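# Move wooden block from bench to cart's handle end

## Task

Pick up the wooden block from the bench and lay it flat on the cart floor at the handle end, next to the profiles. The drop flap must stay open, and anything already in place must still be in place at the finish. Then release the block and withdraw, so both hands are empty, away from the cart and touching nothing. The robot must not fall over or be left tilted.

## Robot and tools

ROBOT. A Rainbow Robotics RB-Y1: a two-wheel differential base with two rear casters, a folding torso (squat, shift, pitch, yaw), a head with pan and tilt, and two 7-joint arms, each with a parallel gripper. The base is 0.58 m wide. It reaches 0.10 m ahead of the wheel axle and 0.57 m behind it, and it sweeps a 0.58 m radius when turning on the spot. Each hand has a wrist camera in a case that sticks out sideways and can strike objects. Cameras are head_camera, left_wrist_camera and right_wrist_camera.

FRAMES. Positions are in metres in the base frame: origin on the floor midway between the drive wheels, x forward, y left, z up. left_hand and right_hand are the points midway between each hand's finger pads. The fingers point along the hand's -z axis and close along its x axis. The odometry frame is the base frame as it stood at the start. base_odometry counts only wheel turns and reports heading in rad, with left positive.

move. One action per call. The action is made of these keys:
- base: one object {x_m_s, turn_rad_s, for_s}. These are velocities, not positions. x_m_s is forward speed in m/s: 0, or 0.005 to 0.4 in either sign. turn_rad_s is the left-positive turn rate: 0, or 0.02 to 1.509 in either sign. for_s is how long to send them, 0.1 to 5 s. An omitted velocity is 0, and the base cannot move sideways. Because of ramping, it coasts up to 1 s after for_s ends (up to 3.1 s for a turn). If |x|+0.27|turn| exceeds 0.4, both are scaled down.
- joints: absolute joint targets keyed by joint name, in rad, with grippers in m. Ranges: torso_squat_rad 0..1.2; torso_shift_rad -0.3..0.6; torso_pitch_rad -0.2..1.4 (positive bows forward); torso_yaw_rad -1.5..1.5 (positive is left; raise both arms outward by 0.2 rad or more first). Shoulder pitch ±2.356 (negative swings forward). left_shoulder_roll_rad 0..3.141 and right_shoulder_roll_rad -3.141..0, in both cases lifting outward. Shoulder yaw ±2.094. Elbow -2.617..0.01 (negative bends). Forearm roll ±3.141. Wrist pitch -1.57..1.919. Hand roll ±2.705. Gripper 0..0.1 m of pad opening. head_pan_rad ±0.523; head_tilt_rad -0.35..1.57 (positive looks down). The torso also has combined limits: squat+shift<=1.52; squat-shift+pitch<=1.57; shift+0.5pitch-0.4squat<=0.7; shift+0.3pitch-0.5squat<=0.39. Commands that break these stop part way and report off_target.
- target: an absolute hand pose {side: "left"|"right", x, y, z in m in the base frame (-3..3), quat_wxyz in the printed format}. It may be combined only with min_time_s. The pose is solved once into joint angles, so the hand travels on an arc. Break long moves into short steps. A target cannot be sent while another move is still running.
- min_time_s: 0.1..8 s, the minimum duration of the arm, head and torso motions.
- contact_limits: {left_gripper_m, right_gripper_m} in mA, 200..672.5 (672.5 at start). It caps grip force and stays in force until changed.
Other arguments: cameras (a list of names, or ["all"]; [] returns no images) and blocking (true waits for everything to settle; false returns in about 0.5 s while motion continues). A later move overrides only the joints it names.

wait {seconds 0..10, cameras}: lets time pass without new commands and returns the state. stop {cameras}: brakes all running motions, which then report "stopped". zoom_image {camera, region [x0,y0,x1,y1] in pixels, at most 504x504}: a closer view of the latest image. read_manual: licence text only. finished_scene {scene: current scene number}: ends the scene and cannot be undone. Finish only once the goal holds.

RESULTS. The "move" line reads "done" or gives the worst status. Hand status is "reached" (within 10 mm and 2 degrees), "short" (with the error) or "refused" (with the reason). Joint statuses include done, off_target (may still be pushing), contact_stop (torso only), time_out, limit_stop_at_<name> (self-collision guard or built-in limit) and not_followed ("joint command not followed": the arm-collision check withheld the command). A contact_stop or time_out in one member halts its whole group: the torso, or one arm. After a refusal or an uncommanded stop, the rest of that reply's move, wait and finished_scene calls are skipped. on_its_own lists motion you did not command. motor_effort shows wheel load in %. At rest, values beyond about 30 suggest the base is pressing on something. lidar_m gives 12 sector distances at 0.23 m height, starting straight ahead and going counter-clockwise. Joint torques, external torques, wrist force/torque (with offsets of up to 16 N) and motor temperatures are also reported. wheel_motors_off=1 means the wheels are unpowered for 2 s after stalling.

GRIPPING. Command an opening at least 0.005 m narrower than the object. The pads then squeeze at about 44-55 N, and off_target or done are both normal. Each arm is rated for 3 kg.

AVOID. Do not drive into furniture: the base does not stop on contact, can tip if the upper body snags, and wheels stalling sets off the motor cutout. Do not let the arms strike or squeeze each other, including fingers and camera cases. A hard press ends the scene. Keeping shoulder rolls about 0.5 rad outward keeps the hands apart. Contact torque at a joint's load limit causes a 10 s full-robot torque fault (limits in N m: shoulder 65.8, elbow 33.8, wrist joints 23.5). Motors at 80 °C trigger a 30-60 s stop, so avoid holding outstretched or straining poses for long. Heavy loads far in front of the wheels, or abrupt stops while driving forward, can tip the robot. Avoid drops, releasing moving objects, slams and hard pushes. Thinking time advances the simulation while commands keep running.

Each tool is called after "Call:" as name(argument=value, ...) on one line, values as JSON.

## Session

Call:
move(joints={"head_tilt_rad":0.6,"head_pan_rad":0})

Call:
move(joints={"head_tilt_rad":0.6,"head_pan_rad":0.52}, cameras=["head_camera"])

Call:
move(joints={"head_tilt_rad":0.6,"head_pan_rad":-0.52}, cameras=["head_camera"])

Scene clock: 0.73 s.
Joint torques (N m): left_arm=[-1.64 -0.77 0.84 -0.52 -0.09 -0.68 -0.02] | right_arm=[-3.11 -0.55 -0.62 -1.35 -0.12 -0.56 -0.01]
External joint torques (N m): left_arm=[-0.25 -0.91 0.83 0.04 -0.09 -0.25 -0.01] | right_arm=[0.49 0.56 -0.58 0.28 -0.18 0.04 -0.03]
Motor temperatures (°C): left_arm=[30 28 32 36 34 33 38] | right_arm=[34 30 32 30 35 36 34]
Wrist force (N): left_arm=[0.0 1.6 -7.3] | right_arm=[-2.7 1.1 -4.7]
Wrist torque (N m): left_arm=[-0.31 0.17 0.08] | right_arm=[-0.11 -0.12 -0.10]
Wrist force, peak (N): left_arm=[0.1 1.7 -7.8] | right_arm=[-2.9 0.8 -5.4]
move: done
base_odometry: x=+0.000 y=+0.000 heading=+0.000
lidar_m: 0.74 1.02 1.57 4.57 1.52 1.07 1.02 1.08 1.44 3.61 1.11 0.79
base_status: not commanded
joint_positions: torso_squat_rad=+0.350 torso_shift_rad=+0.000 torso_pitch_rad=+0.000 torso_yaw_rad=+0.000 left_shoulder_pitch_rad=+0.037 left_shoulder_roll_rad=+0.004 left_shoulder_yaw_rad=-0.043 left_elbow_rad=-0.196 left_forearm_roll_rad=-0.014 left_wrist_pitch_rad=+0.002 left_hand_roll_rad=+0.027 left_gripper_m=+0.099 right_shoulder_pitch_rad=-0.040 right_shoulder_roll_rad=-0.021 right_shoulder_yaw_rad=-0.018 right_elbow_rad=-0.235 right_forearm_roll_rad=+0.049 right_wrist_pitch_rad=-0.014 right_hand_roll_rad=+0.035 right_gripper_m=+0.099 head_pan_rad=+0.000 head_tilt_rad=+0.600
joint_status: all done
wheel_motors_off: 0
motor_effort: left_wheel=+0(1) right_wheel=+1(2)
chest: x=-0.2280 y=+0.0001 z=+1.2475 quat_wxyz=(+1.000, +0.000, +0.000, +0.000) (m; base frame)
left_hand: x=-0.1598 y=+0.2200 z=+0.5653 quat_wxyz=(+0.997, +0.000, -0.079, -0.009) (m; base frame)
right_hand: x=-0.0823 y=-0.2360 z=+0.5770 quat_wxyz=(+0.989, -0.016, -0.142, +0.041) (m; base frame)
pictures: head_camera, left_wrist_camera, right_wrist_camera
camera_calibration:
head_camera: T_world_to_cam=[[0.00184585, -0.999504, -0.031436, 0.0450956], [-0.516616, 0.025963, -0.855823, 1.184], [0.856215, 0.0178201, -0.516312, 0.868925], [0, 0, 0, 1]] pos_world=[-0.132398, -0.00115112, 1.46335]
left_wrist_camera: T_world_to_cam=[[0.988724, 0.00955725, 0.149443, 0.0708295], [-0.0605519, -0.88722, 0.457355, -0.0439141], [0.13696, -0.461247, -0.876637, 0.69141], [0, 0, 0, 1]] pos_world=[-0.167385, 0.279272, 0.615616]
right_wrist_camera: T_world_to_cam=[[-0.945892, -0.11441, -0.303643, 0.0691098], [-0.245093, 0.865166, 0.437513, -0.0414065], [0.212646, 0.488261, -0.846394, 0.69334], [0, 0, 0, 1]] pos_world=[-0.0922137, -0.2948, 0.62594]

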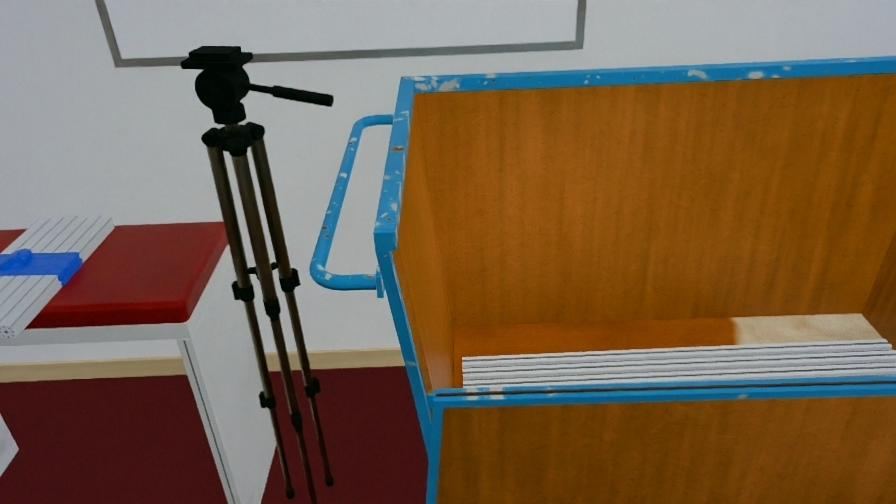

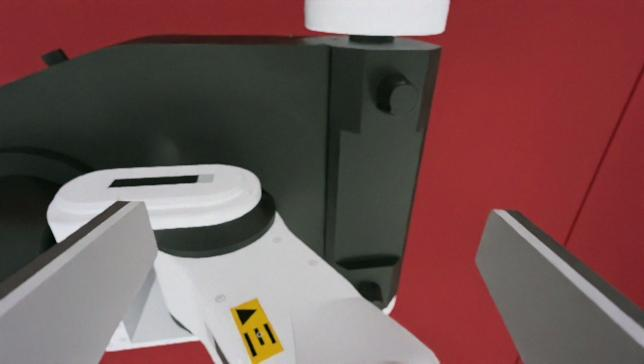

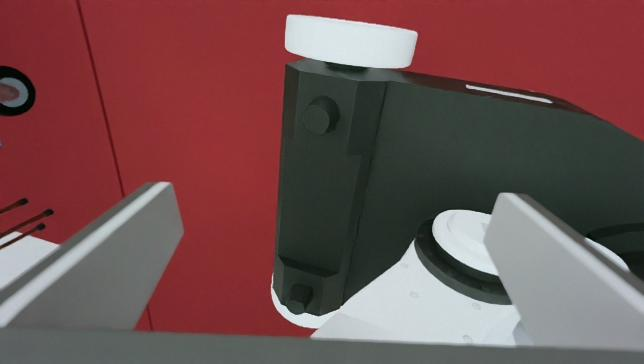

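Scene clock: 1.73 s.
Joint torques (N m): left_arm=[-1.44 -0.81 0.82 -0.47 -0.06 -0.65 -0.05] | right_arm=[-3.42 -0.39 -0.65 -1.47 0.04 -0.64 -0.01]
External joint torques (N m): left_arm=[-0.06 -0.95 0.81 0.09 -0.07 -0.22 -0.04] | right_arm=[0.18 0.73 -0.61 0.16 -0.02 -0.04 -0.03]
Motor temperatures (°C): left_arm=[30 28 32 36 34 33 38] | right_arm=[34 30 32 30 35 36 34]
Wrist force (N): left_arm=[-0.5 1.2 -8.0] | right_arm=[-2.2 1.4 -4.7]
Wrist torque (N m): left_arm=[-0.29 0.07 0.09] | right_arm=[-0.11 -0.06 -0.07]
Wrist force, peak (N): left_arm=[-0.7 1.3 -8.3] | right_arm=[-2.9 1.1 -5.3]
move: done
base_odometry: x=+0.000 y=+0.000 heading=+0.000
lidar_m: 0.74 1.04 1.56 4.56 1.52 1.07 1.02 1.07 1.43 3.60 1.09 0.77
base_status: not commanded
joint_positions: torso_squat_rad=+0.350 torso_shift_rad=+0.000 torso_pitch_rad=+0.000 torso_yaw_rad=+0.000 left_shoulder_pitch_rad=+0.037 left_shoulder_roll_rad=+0.004 left_shoulder_yaw_rad=-0.043 left_elbow_rad=-0.196 left_forearm_roll_rad=-0.014 left_wrist_pitch_rad=+0.002 left_hand_roll_rad=+0.027 left_gripper_m=+0.099 right_shoulder_pitch_rad=-0.040 right_shoulder_roll_rad=-0.021 right_shoulder_yaw_rad=-0.018 right_elbow_rad=-0.235 right_forearm_roll_rad=+0.049 right_wrist_pitch_rad=-0.014 right_hand_roll_rad=+0.035 right_gripper_m=+0.099 head_pan_rad=+0.520 head_tilt_rad=+0.600
joint_status: all done
wheel_motors_off: 0
motor_effort: left_wheel=+0(1) right_wheel=-1(2)
chest: x=-0.2280 y=+0.0001 z=+1.2475 quat_wxyz=(+1.000, +0.000, +0.000, +0.000) (m; base frame)
left_hand: x=-0.1598 y=+0.2200 z=+0.5653 quat_wxyz=(+0.997, +0.000, -0.079, -0.009) (m; base frame)
right_hand: x=-0.0823 y=-0.2360 z=+0.5770 quat_wxyz=(+0.989, -0.016, -0.142, +0.041) (m; base frame)
pictures: head_camera
camera_calibration:
head_camera: T_world_to_cam=[[0.498239, -0.866471, -0.0314037, 0.147225], [-0.461294, -0.234238, -0.855769, 1.1954], [0.734143, 0.440864, -0.516404, 0.843792], [0, 0, 0, 1]] pos_world=[-0.141388, 0.0355767, 1.46335]

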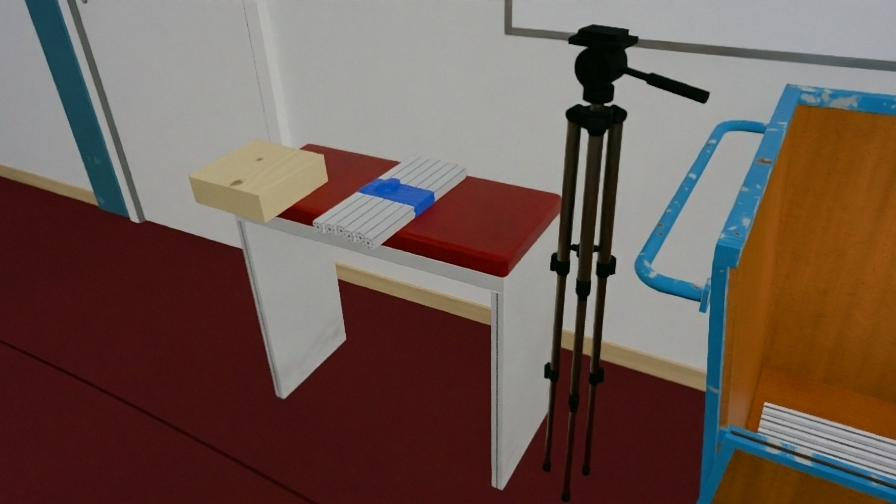

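Scene clock: 3.10 s.
Joint torques (N m): left_arm=[-1.88 -0.62 0.71 -0.43 -0.02 -0.7 0.04] | right_arm=[-3.51 -0.62 -0.61 -1.36 -0.01 -0.51 -0.05]
External joint torques (N m): left_arm=[-0.5 -0.77 0.7 0.13 -0.03 -0.28 0.04] | right_arm=[0.09 0.5 -0.57 0.28 -0.07 0.08 -0.07]
Motor temperatures (°C): left_arm=[30 28 32 36 34 33 38] | right_arm=[34 30 32 30 35 36 34]
Wrist force (N): left_arm=[-0.4 1.1 -8.0] | right_arm=[-2.5 1.7 -5.1]
Wrist torque (N m): left_arm=[-0.25 0.10 0.09] | right_arm=[-0.18 -0.07 -0.08]
Wrist force, peak (N): left_arm=[0.3 1.8 -8.1] | right_arm=[-2.9 1.1 -5.5]
move: done
base_odometry: x=+0.000 y=+0.000 heading=+0.000
lidar_m: 0.75 1.04 1.57 4.57 1.52 1.08 1.03 1.08 1.43 3.62 1.09 0.78
base_status: not commanded
joint_positions: torso_squat_rad=+0.350 torso_shift_rad=+0.000 torso_pitch_rad=+0.000 torso_yaw_rad=+0.000 left_shoulder_pitch_rad=+0.037 left_shoulder_roll_rad=+0.004 left_shoulder_yaw_rad=-0.043 left_elbow_rad=-0.196 left_forearm_roll_rad=-0.014 left_wrist_pitch_rad=+0.002 left_hand_roll_rad=+0.027 left_gripper_m=+0.099 right_shoulder_pitch_rad=-0.040 right_shoulder_roll_rad=-0.021 right_shoulder_yaw_rad=-0.018 right_elbow_rad=-0.235 right_forearm_roll_rad=+0.049 right_wrist_pitch_rad=-0.014 right_hand_roll_rad=+0.035 right_gripper_m=+0.099 head_pan_rad=-0.520 head_tilt_rad=+0.600
joint_status: all done
wheel_motors_off: 0
motor_effort: left_wheel=+0(1) right_wheel=+2(2)
chest: x=-0.2280 y=+0.0001 z=+1.2475 quat_wxyz=(+1.000, +0.000, +0.000, +0.000) (m; base frame)
left_hand: x=-0.1598 y=+0.2200 z=+0.5653 quat_wxyz=(+0.997, +0.000, -0.079, -0.009) (m; base frame)
right_hand: x=-0.0823 y=-0.2360 z=+0.5770 quat_wxyz=(+0.989, -0.016, -0.142, +0.041) (m; base frame)
pictures: head_camera
camera_calibration:
head_camera: T_world_to_cam=[[-0.494993, -0.86833, -0.0314031, -0.0573016], [-0.435421, 0.279164, -0.855848, 1.20074], [0.751925, -0.409965, -0.516273, 0.847415], [0, 0, 0, 1]] pos_world=[-0.142731, -0.0375485, 1.46335]

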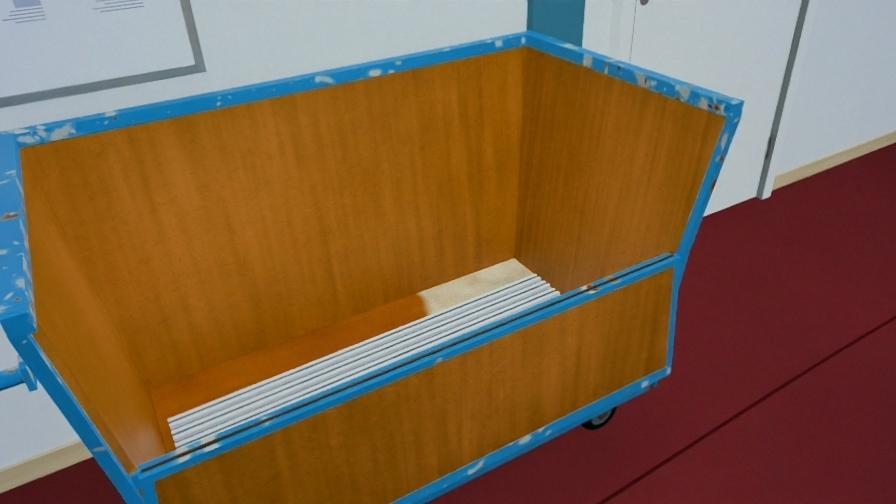

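Call:
move(joints={"torso_squat_rad":0.05,"torso_pitch_rad":0.5,"head_tilt_rad":0.5,"head_pan_rad":-0.25}, cameras=["head_camera"])

Call:
zoom_image(camera="head_camera", region=[0, 100, 504, 504])

Call:
move(joints={"head_pan_rad":0.52,"head_tilt_rad":0.15}, cameras=["head_camera"])

Call:
zoom_image(camera="head_camera", region=[100, 50, 604, 350])

Scene clock: 16.30 s.
Joint torques (N m): left_arm=[10.61 -0.77 0.7 4.78 -0.17 0.39 -0.05] | right_arm=[10.07 -0.2 -0.59 3.87 -0.15 0.31 0.03]
External joint torques (N m): left_arm=[-1.31 -1.07 0.67 0.09 -0.17 -0.18 -0.07] | right_arm=[0.28 0.61 -0.33 0.44 -0.1 -0.04 0.04]
Motor temperatures (°C): left_arm=[30 28 32 36 34 33 38] | right_arm=[34 30 32 30 35 36 34]
Wrist force (N): left_arm=[3.2 0.8 -7.2] | right_arm=[0.7 0.9 -5.1]
Wrist torque (N m): left_arm=[-0.26 0.32 0.05] | right_arm=[-0.07 0.11 -0.06]
Wrist force, peak (N): left_arm=[0.2 1.5 -8.5] | right_arm=[-2.7 1.4 -5.3]
move: done
base_odometry: x=+0.000 y=+0.000 heading=+0.000
lidar_m: 0.73 1.04 1.56 4.56 1.50 1.08 1.02 1.07 1.43 3.63 1.09 0.78
base_status: not commanded
joint_positions: torso_squat_rad=+0.050 torso_shift_rad=+0.000 torso_pitch_rad=+0.500 torso_yaw_rad=+0.000 left_shoulder_pitch_rad=+0.037 left_shoulder_roll_rad=+0.004 left_shoulder_yaw_rad=-0.043 left_elbow_rad=-0.196 left_forearm_roll_rad=-0.014 left_wrist_pitch_rad=+0.002 left_hand_roll_rad=+0.027 left_gripper_m=+0.099 right_shoulder_pitch_rad=-0.040 right_shoulder_roll_rad=-0.021 right_shoulder_yaw_rad=-0.018 right_elbow_rad=-0.235 right_forearm_roll_rad=+0.049 right_wrist_pitch_rad=-0.014 right_hand_roll_rad=+0.035 right_gripper_m=+0.099 head_pan_rad=-0.250 head_tilt_rad=+0.500
joint_status: all done
wheel_motors_off: 0
motor_effort: left_wheel=+0(1) right_wheel=+1(2)
chest: x=-0.0796 y=+0.0001 z=+1.2512 quat_wxyz=(+0.969, +0.000, +0.247, +0.000) (m; base frame)
left_hand: x=-0.3469 y=+0.2200 z=+0.6198 quat_wxyz=(+0.985, -0.003, +0.170, -0.008) (m; base frame)
right_hand: x=-0.2732 y=-0.2360 z=+0.5930 quat_wxyz=(+0.993, -0.006, +0.107, +0.043) (m; base frame)
pictures: head_camera
camera_calibration:
head_camera: T_world_to_cam=[[-0.227684, -0.969659, 0.0889971, -0.118809], [-0.791801, 0.131171, -0.596528, 0.924564], [0.566756, -0.206288, -0.797642, 1.05458], [0, 0, 0, 1]] pos_world=[0.107331, -0.0189329, 1.40328]

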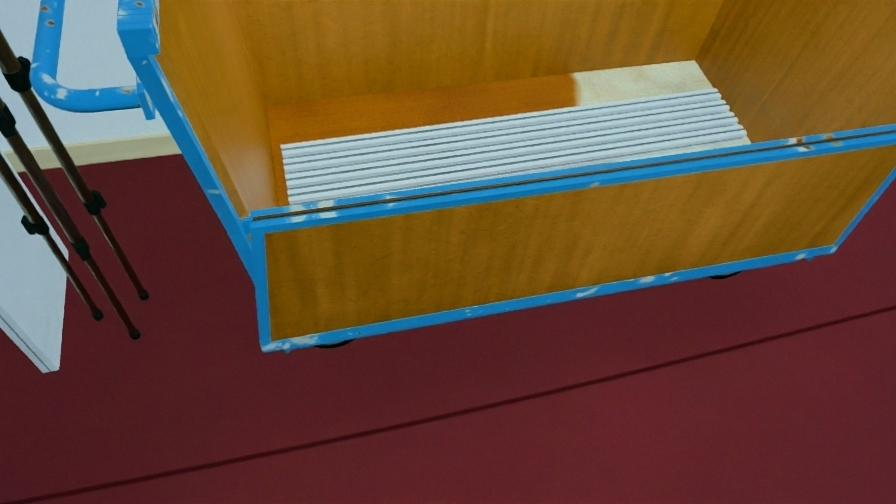

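Scaled by 1.000.

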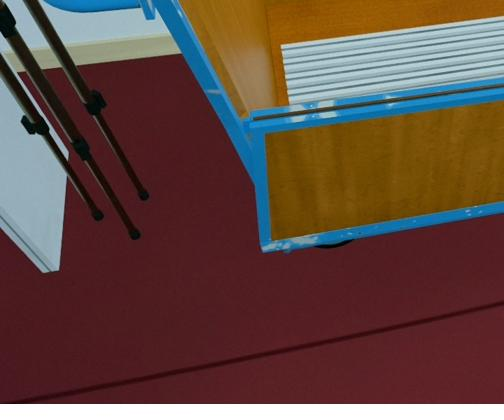

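Scene clock: 17.47 s.
Joint torques (N m): left_arm=[10.63 -0.75 0.73 4.83 -0.08 0.37 0] | right_arm=[10.22 -0.57 -0.58 3.98 -0.19 0.39 0.02]
External joint torques (N m): left_arm=[-1.29 -1.05 0.69 0.13 -0.07 -0.19 -0.01] | right_arm=[0.44 0.24 -0.33 0.55 -0.13 0.04 0.04]
Motor temperatures (°C): left_arm=[30 28 32 36 34 33 38] | right_arm=[34 30 32 30 35 36 34]
Wrist force (N): left_arm=[3.1 1.0 -7.0] | right_arm=[0.2 1.0 -5.1]
Wrist torque (N m): left_arm=[-0.26 0.33 0.01] | right_arm=[-0.08 0.06 -0.06]
Wrist force, peak (N): left_arm=[3.4 1.2 -8.4] | right_arm=[0.7 1.3 -5.5]
move: done
base_odometry: x=+0.000 y=+0.000 heading=+0.000
lidar_m: 0.74 1.04 1.56 4.56 1.52 1.07 1.02 1.08 1.44 3.62 1.11 0.78
base_status: not commanded
joint_positions: torso_squat_rad=+0.050 torso_shift_rad=+0.000 torso_pitch_rad=+0.500 torso_yaw_rad=+0.000 left_shoulder_pitch_rad=+0.037 left_shoulder_roll_rad=+0.004 left_shoulder_yaw_rad=-0.043 left_elbow_rad=-0.196 left_forearm_roll_rad=-0.014 left_wrist_pitch_rad=+0.002 left_hand_roll_rad=+0.027 left_gripper_m=+0.099 right_shoulder_pitch_rad=-0.040 right_shoulder_roll_rad=-0.021 right_shoulder_yaw_rad=-0.018 right_elbow_rad=-0.235 right_forearm_roll_rad=+0.049 right_wrist_pitch_rad=-0.014 right_hand_roll_rad=+0.035 right_gripper_m=+0.099 head_pan_rad=+0.520 head_tilt_rad=+0.150
joint_status: all done
wheel_motors_off: 0
motor_effort: left_wheel=+0(1) right_wheel=+1(2)
chest: x=-0.0796 y=+0.0001 z=+1.2512 quat_wxyz=(+0.969, +0.000, +0.247, +0.000) (m; base frame)
left_hand: x=-0.3469 y=+0.2200 z=+0.6198 quat_wxyz=(+0.985, -0.003, +0.170, -0.008) (m; base frame)
right_hand: x=-0.2732 y=-0.2360 z=+0.5930 quat_wxyz=(+0.993, -0.006, +0.107, +0.043) (m; base frame)
pictures: head_camera
camera_calibration:
head_camera: T_world_to_cam=[[0.434341, -0.859776, -0.268577, 0.364064], [-0.559345, -0.0237327, -0.828595, 1.24498], [0.706032, 0.51012, -0.491219, 0.615599], [0, 0, 0, 1]] pos_world=[0.103612, 0.0285307, 1.43176]

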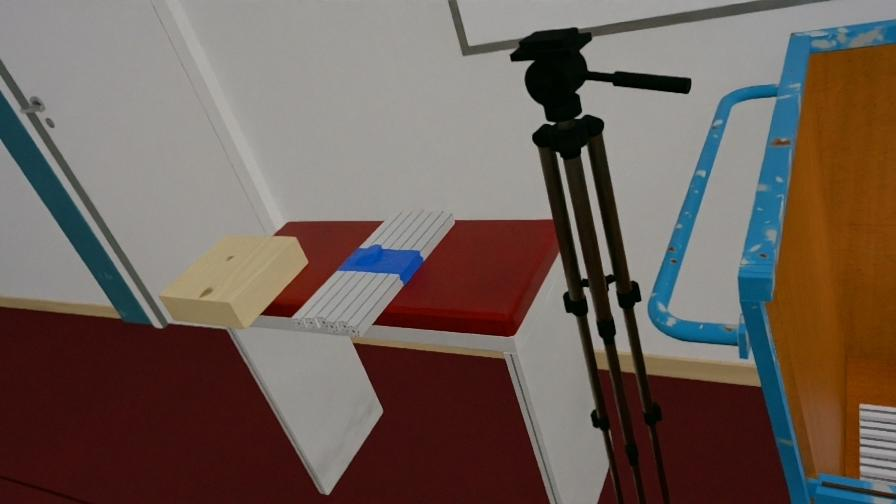

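Scaled by 1.000.

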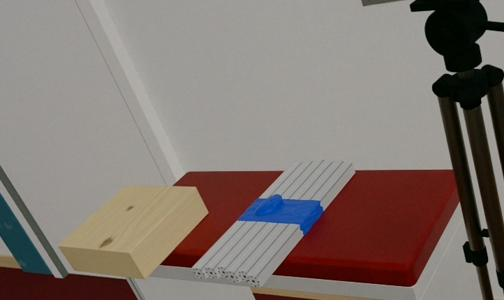

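Call:
move(base={"x_m_s":0.25,"for_s":1.6}, joints={"head_pan_rad":0,"head_tilt_rad":0.5}, cameras=["head_camera"])

Scene clock: 29.17 s.
Joint torques (N m): left_arm=[11.57 -0.68 0.62 4.71 -0.06 0.33 0.02] | right_arm=[10.58 -0.24 -0.86 4.2 -0.13 0.45 -0.02]
External joint torques (N m): left_arm=[-0.35 -0.98 0.59 0.02 -0.05 -0.23 0] | right_arm=[0.79 0.58 -0.61 0.76 -0.07 0.1 -0.01]
Motor temperatures (°C): left_arm=[31 28 32 36 34 33 37] | right_arm=[34 30 32 30 35 36 34]
Wrist force (N): left_arm=[2.7 1.3 -7.4] | right_arm=[0.6 1.3 -5.0]
Wrist torque (N m): left_arm=[-0.32 0.30 0.04] | right_arm=[-0.12 0.09 -0.08]
Wrist force, peak (N): left_arm=[2.9 1.8 -8.3] | right_arm=[0.7 0.9 -5.5]
move: done
base_odometry: x=+0.400 y=+0.000 heading=+0.000
lidar_m: 0.34 0.36 0.74 3.95 2.10 1.51 1.42 1.49 1.98 5.01 0.51 0.36
base_status: done (sent for 1.6 of 1.6 s)
joint_positions: torso_squat_rad=+0.050 torso_shift_rad=+0.000 torso_pitch_rad=+0.500 torso_yaw_rad=+0.000 left_shoulder_pitch_rad=+0.037 left_shoulder_roll_rad=+0.004 left_shoulder_yaw_rad=-0.043 left_elbow_rad=-0.196 left_forearm_roll_rad=-0.014 left_wrist_pitch_rad=+0.002 left_hand_roll_rad=+0.027 left_gripper_m=+0.099 right_shoulder_pitch_rad=-0.040 right_shoulder_roll_rad=-0.021 right_shoulder_yaw_rad=-0.018 right_elbow_rad=-0.235 right_forearm_roll_rad=+0.049 right_wrist_pitch_rad=-0.014 right_hand_roll_rad=+0.035 right_gripper_m=+0.099 head_pan_rad=+0.000 head_tilt_rad=+0.500
joint_status: all done
wheel_motors_off: 0
motor_effort: left_wheel=-2(22) right_wheel=+0(54)
chest: x=-0.0796 y=+0.0001 z=+1.2512 quat_wxyz=(+0.969, +0.000, +0.247, +0.000) (m; base frame)
left_hand: x=-0.3468 y=+0.2200 z=+0.6198 quat_wxyz=(+0.985, -0.003, +0.170, -0.008) (m; base frame)
right_hand: x=-0.2732 y=-0.2360 z=+0.5929 quat_wxyz=(+0.993, -0.006, +0.107, +0.043) (m; base frame)
pictures: head_camera
camera_calibration:
head_camera: T_world_to_cam=[[-0.0105429, -0.999504, -0.0296704, 0.0416054], [-0.809164, 0.0259606, -0.587009, 0.911756], [0.587489, 0.0178194, -0.809036, 1.06997], [0, 0, 0, 1]] pos_world=[0.109605, -0.00115112, 1.40208]

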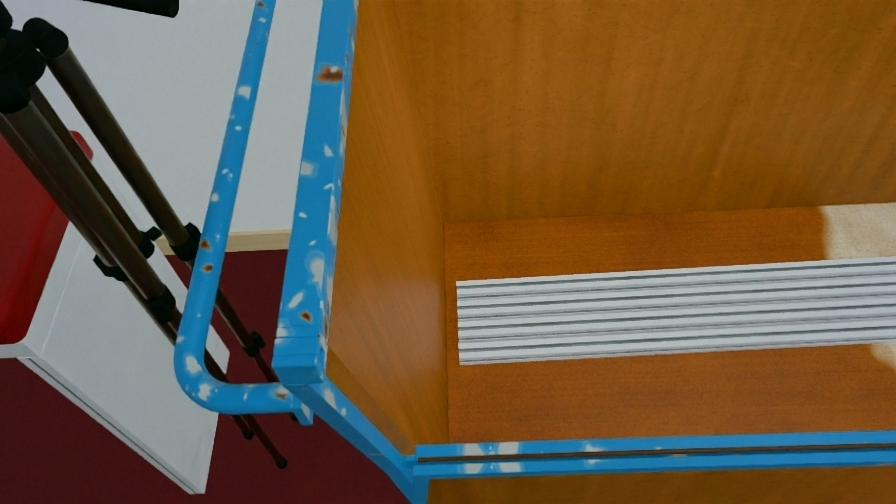

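Call:
move(base={"x_m_s":-0.3,"for_s":1.0}, cameras=[])

Call:
move(base={"turn_rad_s":0.8,"for_s":1.9667}, cameras=[])

Call:
move(base={"x_m_s":0.39,"for_s":3.3333}, cameras=[])

Call:
move(base={"turn_rad_s":-0.8,"for_s":1.9667}, joints={"head_tilt_rad":0.3}, cameras=["head_camera"])

Scene clock: 45.53 s.
Joint torques (N m): left_arm=[10.62 -0.27 0.86 4.63 -0.14 0.52 -0.01] | right_arm=[10.02 -0.15 -0.83 4.22 -0.17 0.43 -0.1]
External joint torques (N m): left_arm=[-1.3 -0.58 0.83 -0.07 -0.13 -0.04 -0.03] | right_arm=[0.24 0.67 -0.58 0.78 -0.11 0.08 -0.08]
Motor temperatures (°C): left_arm=[31 28 32 36 34 33 37] | right_arm=[34 30 32 30 35 36 34]
Wrist force (N): left_arm=[3.0 0.8 -7.7] | right_arm=[0.5 0.6 -5.1]
Wrist torque (N m): left_arm=[-0.24 0.35 0.06] | right_arm=[-0.04 0.07 -0.09]
Wrist force, peak (N): left_arm=[2.9 2.0 -8.2] | right_arm=[0.6 0.5 -5.7]
move: done
base_odometry: x=+0.100 y=+0.000 heading=-0.002
lidar_m: 0.63 0.94 1.51 4.98 1.66 1.18 1.12 1.18 1.58 3.95 0.96 0.68
base_status: done (sent for 1 of 1 s)
joint_positions: torso_squat_rad=+0.050 torso_shift_rad=+0.000 torso_pitch_rad=+0.500 torso_yaw_rad=+0.000 left_shoulder_pitch_rad=+0.037 left_shoulder_roll_rad=+0.004 left_shoulder_yaw_rad=-0.043 left_elbow_rad=-0.196 left_forearm_roll_rad=-0.014 left_wrist_pitch_rad=+0.002 left_hand_roll_rad=+0.027 left_gripper_m=+0.099 right_shoulder_pitch_rad=-0.040 right_shoulder_roll_rad=-0.021 right_shoulder_yaw_rad=-0.018 right_elbow_rad=-0.235 right_forearm_roll_rad=+0.049 right_wrist_pitch_rad=-0.014 right_hand_roll_rad=+0.035 right_gripper_m=+0.099 head_pan_rad=+0.000 head_tilt_rad=+0.500
joint_status: not commanded
wheel_motors_off: 0
motor_effort: left_wheel=-23(26) right_wheel=+16(38)
chest: x=-0.0797 y=+0.0001 z=+1.2512 quat_wxyz=(+0.969, +0.000, +0.247, +0.000) (m; base frame)
left_hand: x=-0.3470 y=+0.2200 z=+0.6198 quat_wxyz=(+0.985, -0.003, +0.170, -0.008) (m; base frame)
right_hand: x=-0.2733 y=-0.2360 z=+0.5930 quat_wxyz=(+0.993, -0.006, +0.107, +0.043) (m; base frame)
pictures: none
No camera images: "cameras" was empty.

Scene clock: 49.47 s.
Joint torques (N m): left_arm=[10.43 -0.86 0.91 4.82 0.01 0.49 0] | right_arm=[10.13 -0.18 -0.76 4.11 -0.21 0.29 -0.03]
External joint torques (N m): left_arm=[-1.49 -1.17 0.88 0.13 0.02 -0.07 -0.02] | right_arm=[0.35 0.63 -0.5 0.67 -0.15 -0.06 -0.02]
Motor temperatures (°C): left_arm=[31 28 32 36 34 33 37] | right_arm=[34 30 32 30 35 36 34]
Wrist force (N): left_arm=[3.2 1.1 -8.0] | right_arm=[0.1 0.9 -4.7]
Wrist torque (N m): left_arm=[-0.29 0.33 0.08] | right_arm=[-0.03 0.01 -0.08]
Wrist force, peak (N): left_arm=[2.7 1.3 -8.3] | right_arm=[-0.2 0.8 -5.7]
move: done
base_odometry: x=+0.100 y=+0.000 heading=+1.571
lidar_m: 4.83 1.66 1.18 1.12 1.15 1.57 4.12 0.95 0.69 0.66 0.95 1.51
base_status: done (sent for 1.97 of 1.97 s)
joint_positions: torso_squat_rad=+0.050 torso_shift_rad=+0.000 torso_pitch_rad=+0.500 torso_yaw_rad=+0.000 left_shoulder_pitch_rad=+0.037 left_shoulder_roll_rad=+0.004 left_shoulder_yaw_rad=-0.043 left_elbow_rad=-0.196 left_forearm_roll_rad=-0.014 left_wrist_pitch_rad=+0.002 left_hand_roll_rad=+0.027 left_gripper_m=+0.099 right_shoulder_pitch_rad=-0.040 right_shoulder_roll_rad=-0.021 right_shoulder_yaw_rad=-0.018 right_elbow_rad=-0.235 right_forearm_roll_rad=+0.049 right_wrist_pitch_rad=-0.014 right_hand_roll_rad=+0.035 right_gripper_m=+0.099 head_pan_rad=+0.000 head_tilt_rad=+0.500
joint_status: not commanded
wheel_motors_off: 0
motor_effort: left_wheel=+1(44) right_wheel=+22(51)
chest: x=-0.0797 y=+0.0001 z=+1.2512 quat_wxyz=(+0.969, +0.000, +0.247, +0.000) (m; base frame)
left_hand: x=-0.3469 y=+0.2200 z=+0.6198 quat_wxyz=(+0.985, -0.003, +0.170, -0.008) (m; base frame)
right_hand: x=-0.2733 y=-0.2360 z=+0.5930 quat_wxyz=(+0.993, -0.006, +0.107, +0.043) (m; base frame)
pictures: none
No camera images: "cameras" was empty.

Scene clock: 54.13 s.
Joint torques (N m): left_arm=[11.27 -0.73 0.85 4.83 0.04 0.28 0] | right_arm=[10.52 -0.01 -0.65 4.2 -0.27 0.37 0.01]
External joint torques (N m): left_arm=[-0.65 -1.04 0.81 0.13 0.05 -0.28 -0.02] | right_arm=[0.73 0.8 -0.4 0.77 -0.22 0.01 0.02]
Motor temperatures (°C): left_arm=[31 28 32 36 34 33 37] | right_arm=[34 30 32 30 35 36 34]
Wrist force (N): left_arm=[2.5 1.3 -7.0] | right_arm=[0.7 0.7 -5.3]
Wrist torque (N m): left_arm=[-0.31 0.27 0.05] | right_arm=[-0.04 0.09 -0.08]
Wrist force, peak (N): left_arm=[3.7 1.4 -8.0] | right_arm=[0.7 1.0 -5.6]
move: done
base_odometry: x=+0.099 y=+1.300 heading=+1.572
lidar_m: 4.30 1.68 1.20 1.15 1.18 1.63 4.20 1.26 1.10 0.81 1.40 1.92
base_status: done (sent for 3.33 of 3.33 s)
joint_positions: torso_squat_rad=+0.050 torso_shift_rad=+0.000 torso_pitch_rad=+0.500 torso_yaw_rad=+0.000 left_shoulder_pitch_rad=+0.037 left_shoulder_roll_rad=+0.004 left_shoulder_yaw_rad=-0.043 left_elbow_rad=-0.196 left_forearm_roll_rad=-0.014 left_wrist_pitch_rad=+0.002 left_hand_roll_rad=+0.027 left_gripper_m=+0.099 right_shoulder_pitch_rad=-0.040 right_shoulder_roll_rad=-0.021 right_shoulder_yaw_rad=-0.018 right_elbow_rad=-0.235 right_forearm_roll_rad=+0.049 right_wrist_pitch_rad=-0.014 right_hand_roll_rad=+0.035 right_gripper_m=+0.099 head_pan_rad=+0.000 head_tilt_rad=+0.500
joint_status: not commanded
wheel_motors_off: 0
motor_effort: left_wheel=+16(45) right_wheel=-15(49)
chest: x=-0.0796 y=+0.0001 z=+1.2512 quat_wxyz=(+0.969, +0.000, +0.247, +0.000) (m; base frame)
left_hand: x=-0.3468 y=+0.2200 z=+0.6198 quat_wxyz=(+0.985, -0.003, +0.170, -0.008) (m; base frame)
right_hand: x=-0.2732 y=-0.2360 z=+0.5929 quat_wxyz=(+0.993, -0.006, +0.107, +0.043) (m; base frame)
pictures: none
No camera images: "cameras" was empty.

Scene clock: 58.07 s.
Joint torques (N m): left_arm=[10.85 -0.76 0.83 4.62 -0.11 0.36 -0.03] | right_arm=[10.69 -0.25 -0.52 4.16 -0.15 0.46 0.05]
External joint torques (N m): left_arm=[-1.08 -1.06 0.79 -0.07 -0.1 -0.21 -0.04] | right_arm=[0.91 0.57 -0.27 0.73 -0.09 0.11 0.06]
Motor temperatures (°C): left_arm=[31 28 32 36 34 33 37] | right_arm=[34 30 32 30 35 36 34]
Wrist force (N): left_arm=[2.6 1.2 -7.0] | right_arm=[0.7 0.9 -5.2]
Wrist torque (N m): left_arm=[-0.24 0.25 0.05] | right_arm=[-0.06 0.07 -0.09]
Wrist force, peak (N): left_arm=[3.4 1.8 -8.2] | right_arm=[0.3 1.2 -5.6]
move: done
base_odometry: x=+0.099 y=+1.300 heading=-0.001
lidar_m: 0.78 1.42 1.89 4.30 1.69 1.21 1.13 1.20 1.61 4.06 1.35 1.08
base_status: done (sent for 1.97 of 1.97 s)
joint_positions: torso_squat_rad=+0.050 torso_shift_rad=+0.000 torso_pitch_rad=+0.500 torso_yaw_rad=+0.000 left_shoulder_pitch_rad=+0.037 left_shoulder_roll_rad=+0.004 left_shoulder_yaw_rad=-0.043 left_elbow_rad=-0.196 left_forearm_roll_rad=-0.014 left_wrist_pitch_rad=+0.002 left_hand_roll_rad=+0.027 left_gripper_m=+0.099 right_shoulder_pitch_rad=-0.040 right_shoulder_roll_rad=-0.021 right_shoulder_yaw_rad=-0.018 right_elbow_rad=-0.235 right_forearm_roll_rad=+0.049 right_wrist_pitch_rad=-0.014 right_hand_roll_rad=+0.035 right_gripper_m=+0.099 head_pan_rad=+0.000 head_tilt_rad=+0.300
joint_status: all done
wheel_motors_off: 0
motor_effort: left_wheel=+22(43) right_wheel=-1(47)
chest: x=-0.0796 y=+0.0001 z=+1.2512 quat_wxyz=(+0.969, +0.000, +0.247, +0.000) (m; base frame)
left_hand: x=-0.3469 y=+0.2200 z=+0.6198 quat_wxyz=(+0.985, -0.003, +0.170, -0.008) (m; base frame)
right_hand: x=-0.2732 y=-0.2360 z=+0.5929 quat_wxyz=(+0.993, -0.006, +0.107, +0.043) (m; base frame)
pictures: head_camera
camera_calibration:
head_camera: T_world_to_cam=[[-0.00443799, -0.999504, -0.0311733, 0.0434176], [-0.676446, 0.0259595, -0.736035, 1.11811], [0.736479, 0.0178205, -0.676226, 0.87661], [0, 0, 0, 1]] pos_world=[0.110926, -0.00125113, 1.41711]

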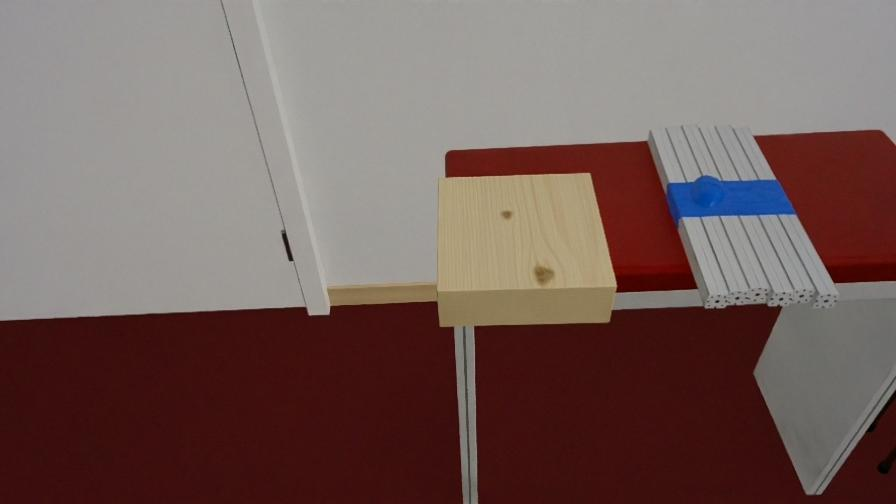

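Call:
move(base={"turn_rad_s":-0.5,"for_s":0.6}, joints={"torso_squat_rad":0.2,"torso_pitch_rad":0.75,"head_tilt_rad":0.4,"left_shoulder_roll_rad":0.35,"right_shoulder_roll_rad":-0.35,"left_shoulder_pitch_rad":-0.3,"right_shoulder_pitch_rad":-0.3,"left_elbow_rad":-1.6,"right_elbow_rad":-1.6,"left_gripper_m":0.07,"right_gripper_m":0.07}, cameras=[])

Call:
move(base={"x_m_s":0.3,"for_s":1.6}, cameras=[])

Call:
move(base={"turn_rad_s":0.5,"for_s":0.6})

Scene clock: 77.07 s.
Joint torques (N m): left_arm=[-1.37 2.97 3.48 -7.68 0.04 -1.88 -0.13] | right_arm=[-0.68 -5.43 -3.71 -8.46 0.07 -1.57 0.13]
External joint torques (N m): left_arm=[0.65 -1.49 0.55 1.18 0 -0.1 -0.09] | right_arm=[0.82 -0.05 -0.44 -0.06 -0.11 0.11 0.09]
Motor temperatures (°C): left_arm=[31 28 32 36 34 33 37] | right_arm=[34 30 32 30 35 36 34]
Wrist force (N): left_arm=[-4.6 0.3 -4.5] | right_arm=[-6.1 2.6 -1.5]
Wrist torque (N m): left_arm=[-0.28 -0.11 0.14] | right_arm=[-0.22 -0.34 -0.12]
Wrist force, peak (N): left_arm=[3.3 1.5 -8.2] | right_arm=[-6.5 3.1 -1.4]
move: done
base_odometry: x=+0.099 y=+1.300 heading=-0.180
lidar_m: 0.79 1.41 1.67 3.10 2.14 1.30 1.16 1.16 1.39 2.56 1.37 1.07
base_status: done (sent for 0.6 of 0.6 s)
joint_positions: torso_squat_rad=+0.200 torso_shift_rad=+0.000 torso_pitch_rad=+0.750 torso_yaw_rad=+0.000 left_shoulder_pitch_rad=-0.300 left_shoulder_roll_rad=+0.350 left_shoulder_yaw_rad=-0.043 left_elbow_rad=-1.600 left_forearm_roll_rad=-0.014 left_wrist_pitch_rad=+0.002 left_hand_roll_rad=+0.027 left_gripper_m=+0.070 right_shoulder_pitch_rad=-0.300 right_shoulder_roll_rad=-0.350 right_shoulder_yaw_rad=-0.018 right_elbow_rad=-1.600 right_forearm_roll_rad=+0.049 right_wrist_pitch_rad=-0.014 right_hand_roll_rad=+0.035 right_gripper_m=+0.070 head_pan_rad=+0.000 head_tilt_rad=+0.400
joint_status: all done
wheel_motors_off: 0
motor_effort: left_wheel=+19(44) right_wheel=-2(10)
chest: x=-0.0171 y=+0.0001 z=+1.1930 quat_wxyz=(+0.931, +0.000, +0.366, +0.000) (m; base frame)
left_hand: x=+0.3764 y=+0.2427 z=+0.7625 quat_wxyz=(+0.829, +0.021, -0.531, -0.174) (m; base frame)
right_hand: x=+0.3855 y=-0.2712 z=+0.7734 quat_wxyz=(+0.814, -0.072, -0.540, +0.199) (m; base frame)
pictures: none
No camera images: "cameras" was empty.

Scene clock: 79.73 s.
Joint torques (N m): left_arm=[-1.54 3.2 3.62 -8.19 -0.1 -1.86 -0.11] | right_arm=[-2.88 -5.28 -3.51 -9.97 0.05 -2.16 -0.1]
External joint torques (N m): left_arm=[0.48 -1.25 0.69 0.66 -0.15 -0.08 -0.07] | right_arm=[-1.4 0.11 -0.24 -1.58 -0.14 -0.48 -0.14]
Motor temperatures (°C): left_arm=[31 28 32 36 34 33 37] | right_arm=[34 30 32 30 35 36 34]
Wrist force (N): left_arm=[-4.9 0.7 -4.5] | right_arm=[-7.3 2.6 -1.0]
Wrist torque (N m): left_arm=[-0.32 -0.15 0.15] | right_arm=[-0.23 -0.26 -0.13]
Wrist force, peak (N): left_arm=[-5.3 0.4 -5.0] | right_arm=[-11.2 3.3 8.3]
move: done
base_odometry: x=+0.571 y=+1.214 heading=-0.180
lidar_m: 0.94 0.32 1.10 2.09 3.02 1.83 1.64 1.64 1.96 3.59 0.70 0.76
base_status: done (sent for 1.6 of 1.6 s)
joint_positions: torso_squat_rad=+0.200 torso_shift_rad=+0.000 torso_pitch_rad=+0.750 torso_yaw_rad=+0.000 left_shoulder_pitch_rad=-0.300 left_shoulder_roll_rad=+0.350 left_shoulder_yaw_rad=-0.043 left_elbow_rad=-1.600 left_forearm_roll_rad=-0.014 left_wrist_pitch_rad=+0.002 left_hand_roll_rad=+0.027 left_gripper_m=+0.070 right_shoulder_pitch_rad=-0.300 right_shoulder_roll_rad=-0.350 right_shoulder_yaw_rad=-0.018 right_elbow_rad=-1.600 right_forearm_roll_rad=+0.049 right_wrist_pitch_rad=-0.014 right_hand_roll_rad=+0.035 right_gripper_m=+0.070 head_pan_rad=+0.000 head_tilt_rad=+0.400
joint_status: not commanded
wheel_motors_off: 0
motor_effort: left_wheel=-6(47) right_wheel=+7(37)
chest: x=-0.0170 y=+0.0001 z=+1.1929 quat_wxyz=(+0.930, +0.000, +0.366, +0.000) (m; base frame)
left_hand: x=+0.3764 y=+0.2427 z=+0.7623 quat_wxyz=(+0.829, +0.021, -0.531, -0.174) (m; base frame)
right_hand: x=+0.3851 y=-0.2714 z=+0.7729 quat_wxyz=(+0.815, -0.072, -0.540, +0.199) (m; base frame)
pictures: none
No camera images: "cameras" was empty.

Scene clock: 81.30 s.
Joint torques (N m): left_arm=[-1.92 3.01 3.45 -8.26 -0.08 -1.94 -0.13] | right_arm=[-3.01 -4.95 -2.59 -7.43 0.11 -1.08 0.02]
External joint torques (N m): left_arm=[0.11 -1.44 0.52 0.6 -0.12 -0.16 -0.08] | right_arm=[-1.51 0.44 0.68 0.97 -0.07 0.6 -0.02]
Motor temperatures (°C): left_arm=[31 28 32 36 34 33 37] | right_arm=[34 30 32 30 35 36 34]
Wrist force (N): left_arm=[-4.3 -0.1 -3.9] | right_arm=[-2.3 -1.3 7.1]
Wrist torque (N m): left_arm=[-0.19 -0.08 0.15] | right_arm=[-0.31 -0.10 -0.01]
Wrist force, peak (N): left_arm=[-5.1 0.0 -4.6] | right_arm=[-8.6 -1.8 12.6]
move: done
base_odometry: x=+0.571 y=+1.214 heading=-0.001
lidar_m: 0.35 0.32 1.28 3.28 2.40 1.70 1.62 1.70 2.24 1.17 0.70 0.84
base_status: done (sent for 0.6 of 0.6 s)
joint_positions: torso_squat_rad=+0.200 torso_shift_rad=+0.000 torso_pitch_rad=+0.750 torso_yaw_rad=+0.000 left_shoulder_pitch_rad=-0.300 left_shoulder_roll_rad=+0.350 left_shoulder_yaw_rad=-0.043 left_elbow_rad=-1.600 left_forearm_roll_rad=-0.014 left_wrist_pitch_rad=+0.002 left_hand_roll_rad=+0.027 left_gripper_m=+0.070 right_shoulder_pitch_rad=-0.300 right_shoulder_roll_rad=-0.350 right_shoulder_yaw_rad=-0.019 right_elbow_rad=-1.600 right_forearm_roll_rad=+0.049 right_wrist_pitch_rad=-0.014 right_hand_roll_rad=+0.035 right_gripper_m=+0.070 head_pan_rad=+0.000 head_tilt_rad=+0.400
joint_status: not commanded
wheel_motors_off: 0
motor_effort: left_wheel=-19(42) right_wheel=+3(37)
chest: x=-0.0172 y=+0.0001 z=+1.1930 quat_wxyz=(+0.931, +0.000, +0.366, +0.000) (m; base frame)
left_hand: x=+0.3763 y=+0.2426 z=+0.7625 quat_wxyz=(+0.829, +0.021, -0.531, -0.174) (m; base frame)
right_hand: x=+0.3852 y=-0.2715 z=+0.7735 quat_wxyz=(+0.814, -0.072, -0.540, +0.199) (m; base frame)
pictures: head_camera, left_wrist_camera, right_wrist_camera
camera_calibration:
head_camera: T_world_to_cam=[[-0.0150311, -0.999505, -0.0276335, 0.0377598], [-0.887637, 0.0260611, -0.459806, 0.780645], [0.460299, 0.0176172, -0.887589, 1.05846], [0, 0, 0, 1]] pos_world=[0.206291, -0.00125031, 1.29946]
left_wrist_camera: T_world_to_cam=[[0.389484, -0.286965, 0.875188, -0.744857], [-0.634175, -0.77265, 0.0288823, 0.433091], [0.667925, -0.566272, -0.482921, 0.326752], [0, 0, 0, 1]] pos_world=[0.34652, 0.30591, 0.797176]
right_wrist_camera: T_world_to_cam=[[-0.305749, -0.425751, -0.851618, 0.659657], [-0.685789, 0.718942, -0.113209, 0.573941], [0.660463, 0.549417, -0.511791, 0.362843], [0, 0, 0, 1]] pos_world=[0.355647, -0.331133, 0.812451]

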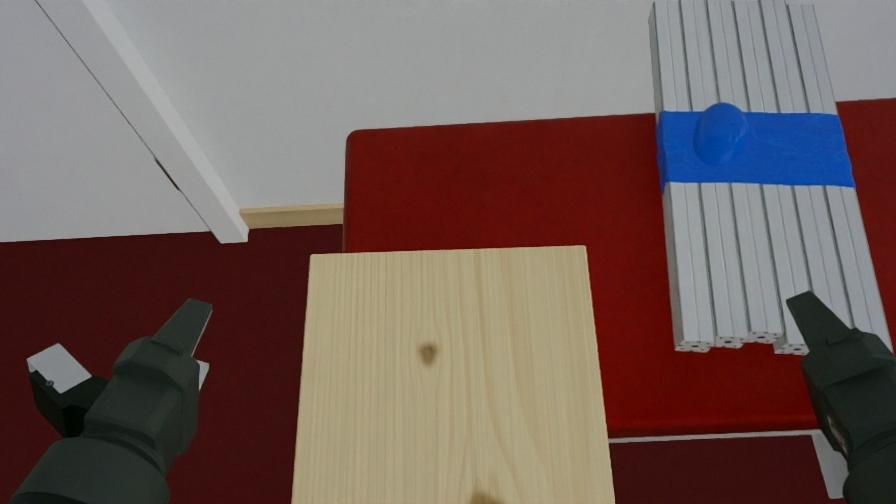

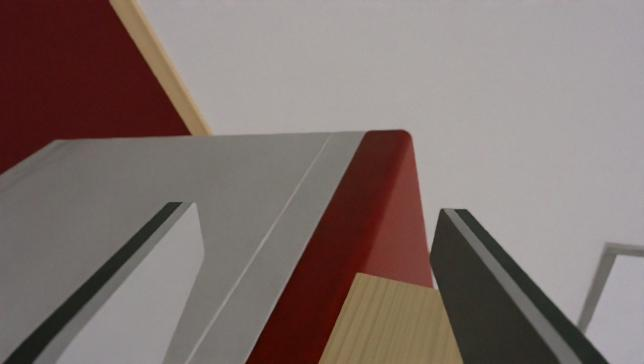

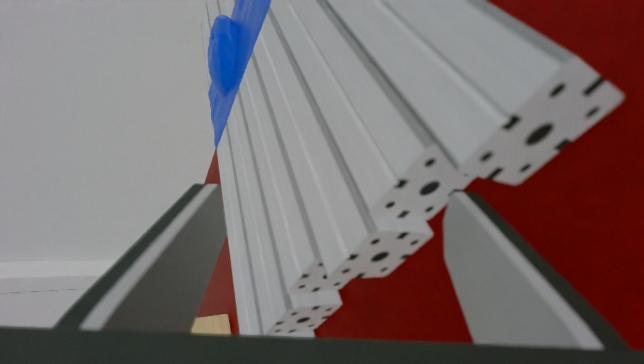

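Call:
move(target={"side":"left","x":0.345,"y":0.215,"z":0.80,"quat_wxyz":[0.9962,-0.0872,0,0]}, cameras=["left_wrist_camera"])

Call:
move(target={"side":"right","x":0.34,"y":-0.195,"z":0.83,"quat_wxyz":[0.9962,0.0872,0,0]})

Scene clock: 90.13 s.
Joint torques (N m): left_arm=[-8.91 5.73 5.55 -7.54 0.09 -0.76 0.04] | right_arm=[-2.77 -4.87 -2.42 -7.15 0.1 -1 -0.04]
External joint torques (N m): left_arm=[1.47 -1.5 1.17 0.65 -0.25 -0.55 0.04] | right_arm=[-1.28 0.52 0.85 1.25 -0.08 0.68 -0.08]
Motor temperatures (°C): left_arm=[31 28 32 36 34 33 37] | right_arm=[34 30 32 30 35 36 34]
Wrist force (N): left_arm=[0.7 2.5 -7.3] | right_arm=[-1.2 -1.3 8.5]
Wrist torque (N m): left_arm=[-0.39 0.17 0.10] | right_arm=[-0.37 0.00 0.00]
Wrist force, peak (N): left_arm=[1.1 2.6 -8.4] | right_arm=[-2.2 -1.2 8.8]
move: done
base_odometry: x=+0.571 y=+1.214 heading=-0.001
lidar_m: 0.34 0.33 1.27 3.27 2.40 1.69 1.62 1.70 2.24 1.18 0.71 0.87
base_status: not commanded
joint_positions: torso_squat_rad=+0.200 torso_shift_rad=+0.000 torso_pitch_rad=+0.750 torso_yaw_rad=+0.000 left_shoulder_pitch_rad=-0.791 left_shoulder_roll_rad=+0.521 left_shoulder_yaw_rad=+0.019 left_elbow_rad=-1.785 left_forearm_roll_rad=+0.603 left_wrist_pitch_rad=+1.726 left_hand_roll_rad=+0.349 left_gripper_m=+0.070 right_shoulder_pitch_rad=-0.300 right_shoulder_roll_rad=-0.350 right_shoulder_yaw_rad=-0.019 right_elbow_rad=-1.600 right_forearm_roll_rad=+0.049 right_wrist_pitch_rad=-0.014 right_hand_roll_rad=+0.035 right_gripper_m=+0.070 head_pan_rad=+0.000 head_tilt_rad=+0.400
joint_status: all done
wheel_motors_off: 0
motor_effort: left_wheel=-20(21) right_wheel=+1(5)
chest: x=-0.0173 y=+0.0001 z=+1.1930 quat_wxyz=(+0.931, +0.000, +0.366, +0.000) (m; base frame)
left_hand: x=+0.3451 y=+0.2150 z=+0.8002 quat_wxyz=(+0.996, -0.087, +0.000, +0.000) (m; base frame)
left_hand_status: reached (checked arc, planned for 1.4 s): 0 mm and 0.0 deg off.
right_hand: x=+0.3852 y=-0.2715 z=+0.7736 quat_wxyz=(+0.814, -0.072, -0.540, +0.199) (m; base frame)
pictures: left_wrist_camera
camera_calibration:
left_wrist_camera: T_world_to_cam=[[0.999611, 0.024765, -0.0128624, -0.340566], [0.02749, -0.794582, 0.606534, -0.294941], [0.00480062, -0.606652, -0.794953, 0.837358], [0, 0, 0, 1]] pos_world=[0.344522, 0.282064, 0.840172]

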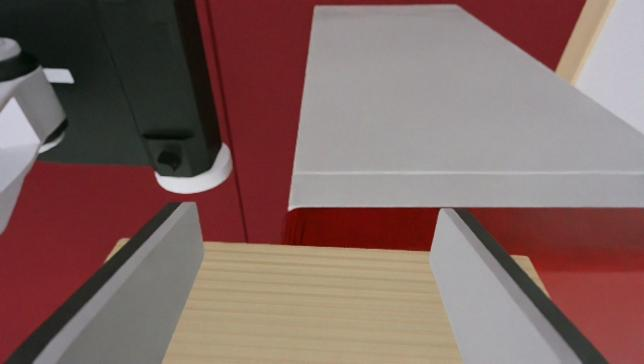

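Scene clock: 92.10 s.
Joint torques (N m): left_arm=[-9.43 5.91 5.49 -7.6 0.21 -0.61 -0.04] | right_arm=[-9.72 -3.92 -4.09 -8.22 0.02 -0.19 0.01]
External joint torques (N m): left_arm=[0.94 -1.32 1.11 0.59 -0.13 -0.41 -0.04] | right_arm=[0.41 1.66 -1.62 -0.23 0.11 -0.05 0.01]
Motor temperatures (°C): left_arm=[31 28 32 36 34 33 37] | right_arm=[34 30 32 30 35 36 34]
Wrist force (N): left_arm=[0.6 2.7 -7.6] | right_arm=[-0.5 0.2 -5.4]
Wrist torque (N m): left_arm=[-0.39 0.19 0.09] | right_arm=[-0.07 0.04 -0.09]
Wrist force, peak (N): left_arm=[0.5 2.7 -8.3] | right_arm=[21.8 -9.6 14.9]
move: done
base_odometry: x=+0.571 y=+1.214 heading=-0.001
lidar_m: 0.36 0.31 1.27 3.29 2.39 1.69 1.62 1.68 2.25 1.18 0.71 0.87
base_status: not commanded
joint_positions: torso_squat_rad=+0.200 torso_shift_rad=+0.000 torso_pitch_rad=+0.750 torso_yaw_rad=+0.000 left_shoulder_pitch_rad=-0.791 left_shoulder_roll_rad=+0.521 left_shoulder_yaw_rad=+0.019 left_elbow_rad=-1.785 left_forearm_roll_rad=+0.603 left_wrist_pitch_rad=+1.726 left_hand_roll_rad=+0.349 left_gripper_m=+0.070 right_shoulder_pitch_rad=-0.822 right_shoulder_roll_rad=-0.353 right_shoulder_yaw_rad=-0.124 right_elbow_rad=-1.904 right_forearm_roll_rad=-0.452 right_wrist_pitch_rad=+1.918 right_hand_roll_rad=-0.287 right_gripper_m=+0.070 head_pan_rad=+0.000 head_tilt_rad=+0.400
joint_status: all done
wheel_motors_off: 0
motor_effort: left_wheel=-19(21) right_wheel=+0(9)
chest: x=-0.0172 y=+0.0001 z=+1.1930 quat_wxyz=(+0.931, +0.000, +0.366, +0.000) (m; base frame)
left_hand: x=+0.3451 y=+0.2151 z=+0.8001 quat_wxyz=(+0.996, -0.087, +0.000, +0.000) (m; base frame)
right_hand: x=+0.3399 y=-0.1950 z=+0.8303 quat_wxyz=(+0.996, +0.087, -0.001, +0.000) (m; base frame)
right_hand_status: reached (checked arc, planned for 1.6 s): 0 mm and 0.1 deg off.
pictures: head_camera, left_wrist_camera, right_wrist_camera
camera_calibration:
head_camera: T_world_to_cam=[[-0.0148511, -0.999504, -0.0277662, 0.0378943], [-0.887681, 0.0259608, -0.459726, 0.780551], [0.460219, 0.0178201, -0.887627, 1.05852], [0, 0, 0, 1]] pos_world=[0.206291, -0.00125112, 1.29946]
left_wrist_camera: T_world_to_cam=[[0.999602, 0.0250028, -0.0130431, -0.340383], [0.0277894, -0.794659, 0.606419, -0.294783], [0.00479734, -0.60654, -0.795038, 0.837381], [0, 0, 0, 1]] pos_world=[0.344422, 0.282164, 0.840072]
right_wrist_camera: T_world_to_cam=[[-0.999194, -0.0240542, -0.0321237, 0.36035], [-0.0391488, 0.760294, 0.648399, -0.349793], [0.00882672, 0.649134, -0.760623, 0.827251], [0, 0, 0, 1]] pos_world=[0.339063, -0.262383, 0.867607]

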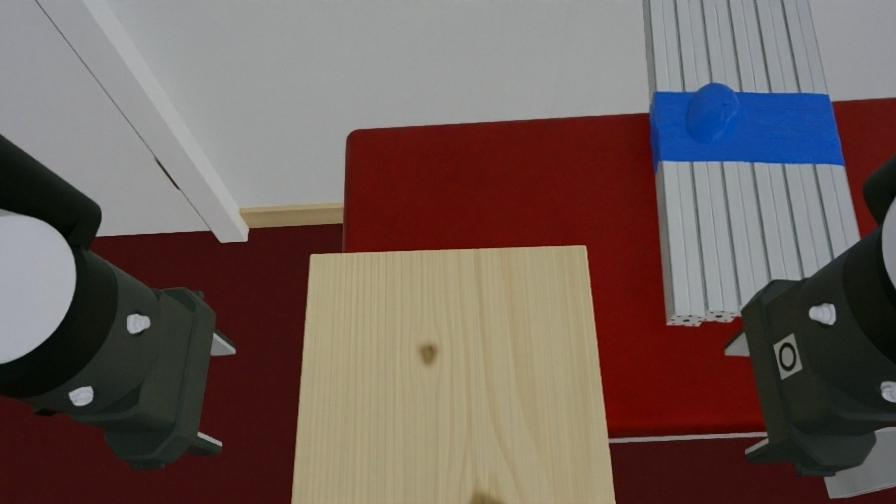

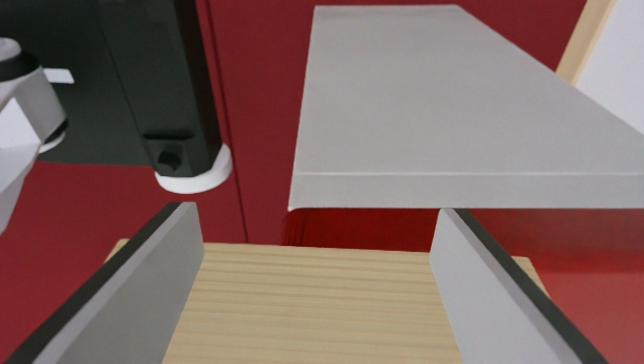

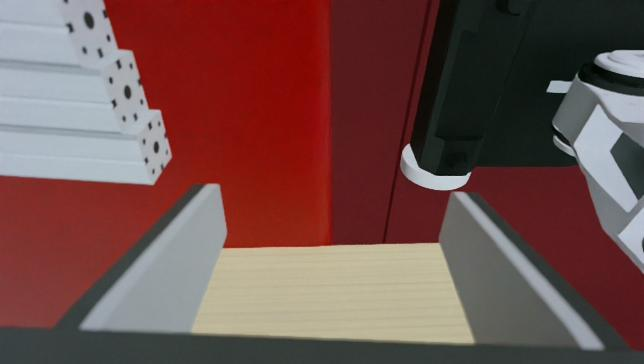

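Call:
zoom_image(camera="right_wrist_camera", region=[180, 180, 500, 344])

Call:
zoom_image(camera="left_wrist_camera", region=[180, 180, 500, 364])

Scaled by 1.575 from the camera's 644x364 image, which has a finer 1265x715 frame.

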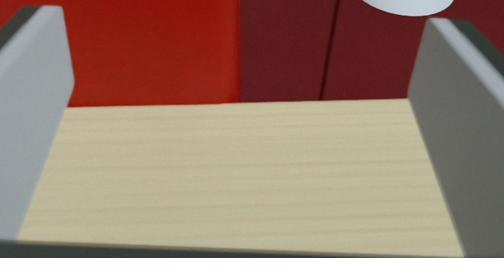

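Scaled by 1.575 from the camera's 644x364 image, which has a finer 1265x715 frame.

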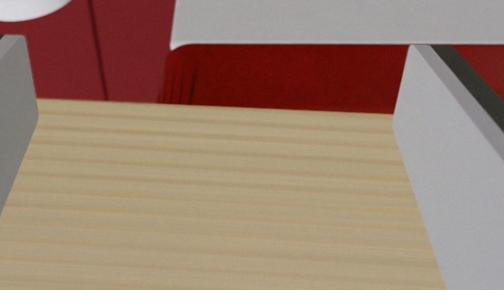

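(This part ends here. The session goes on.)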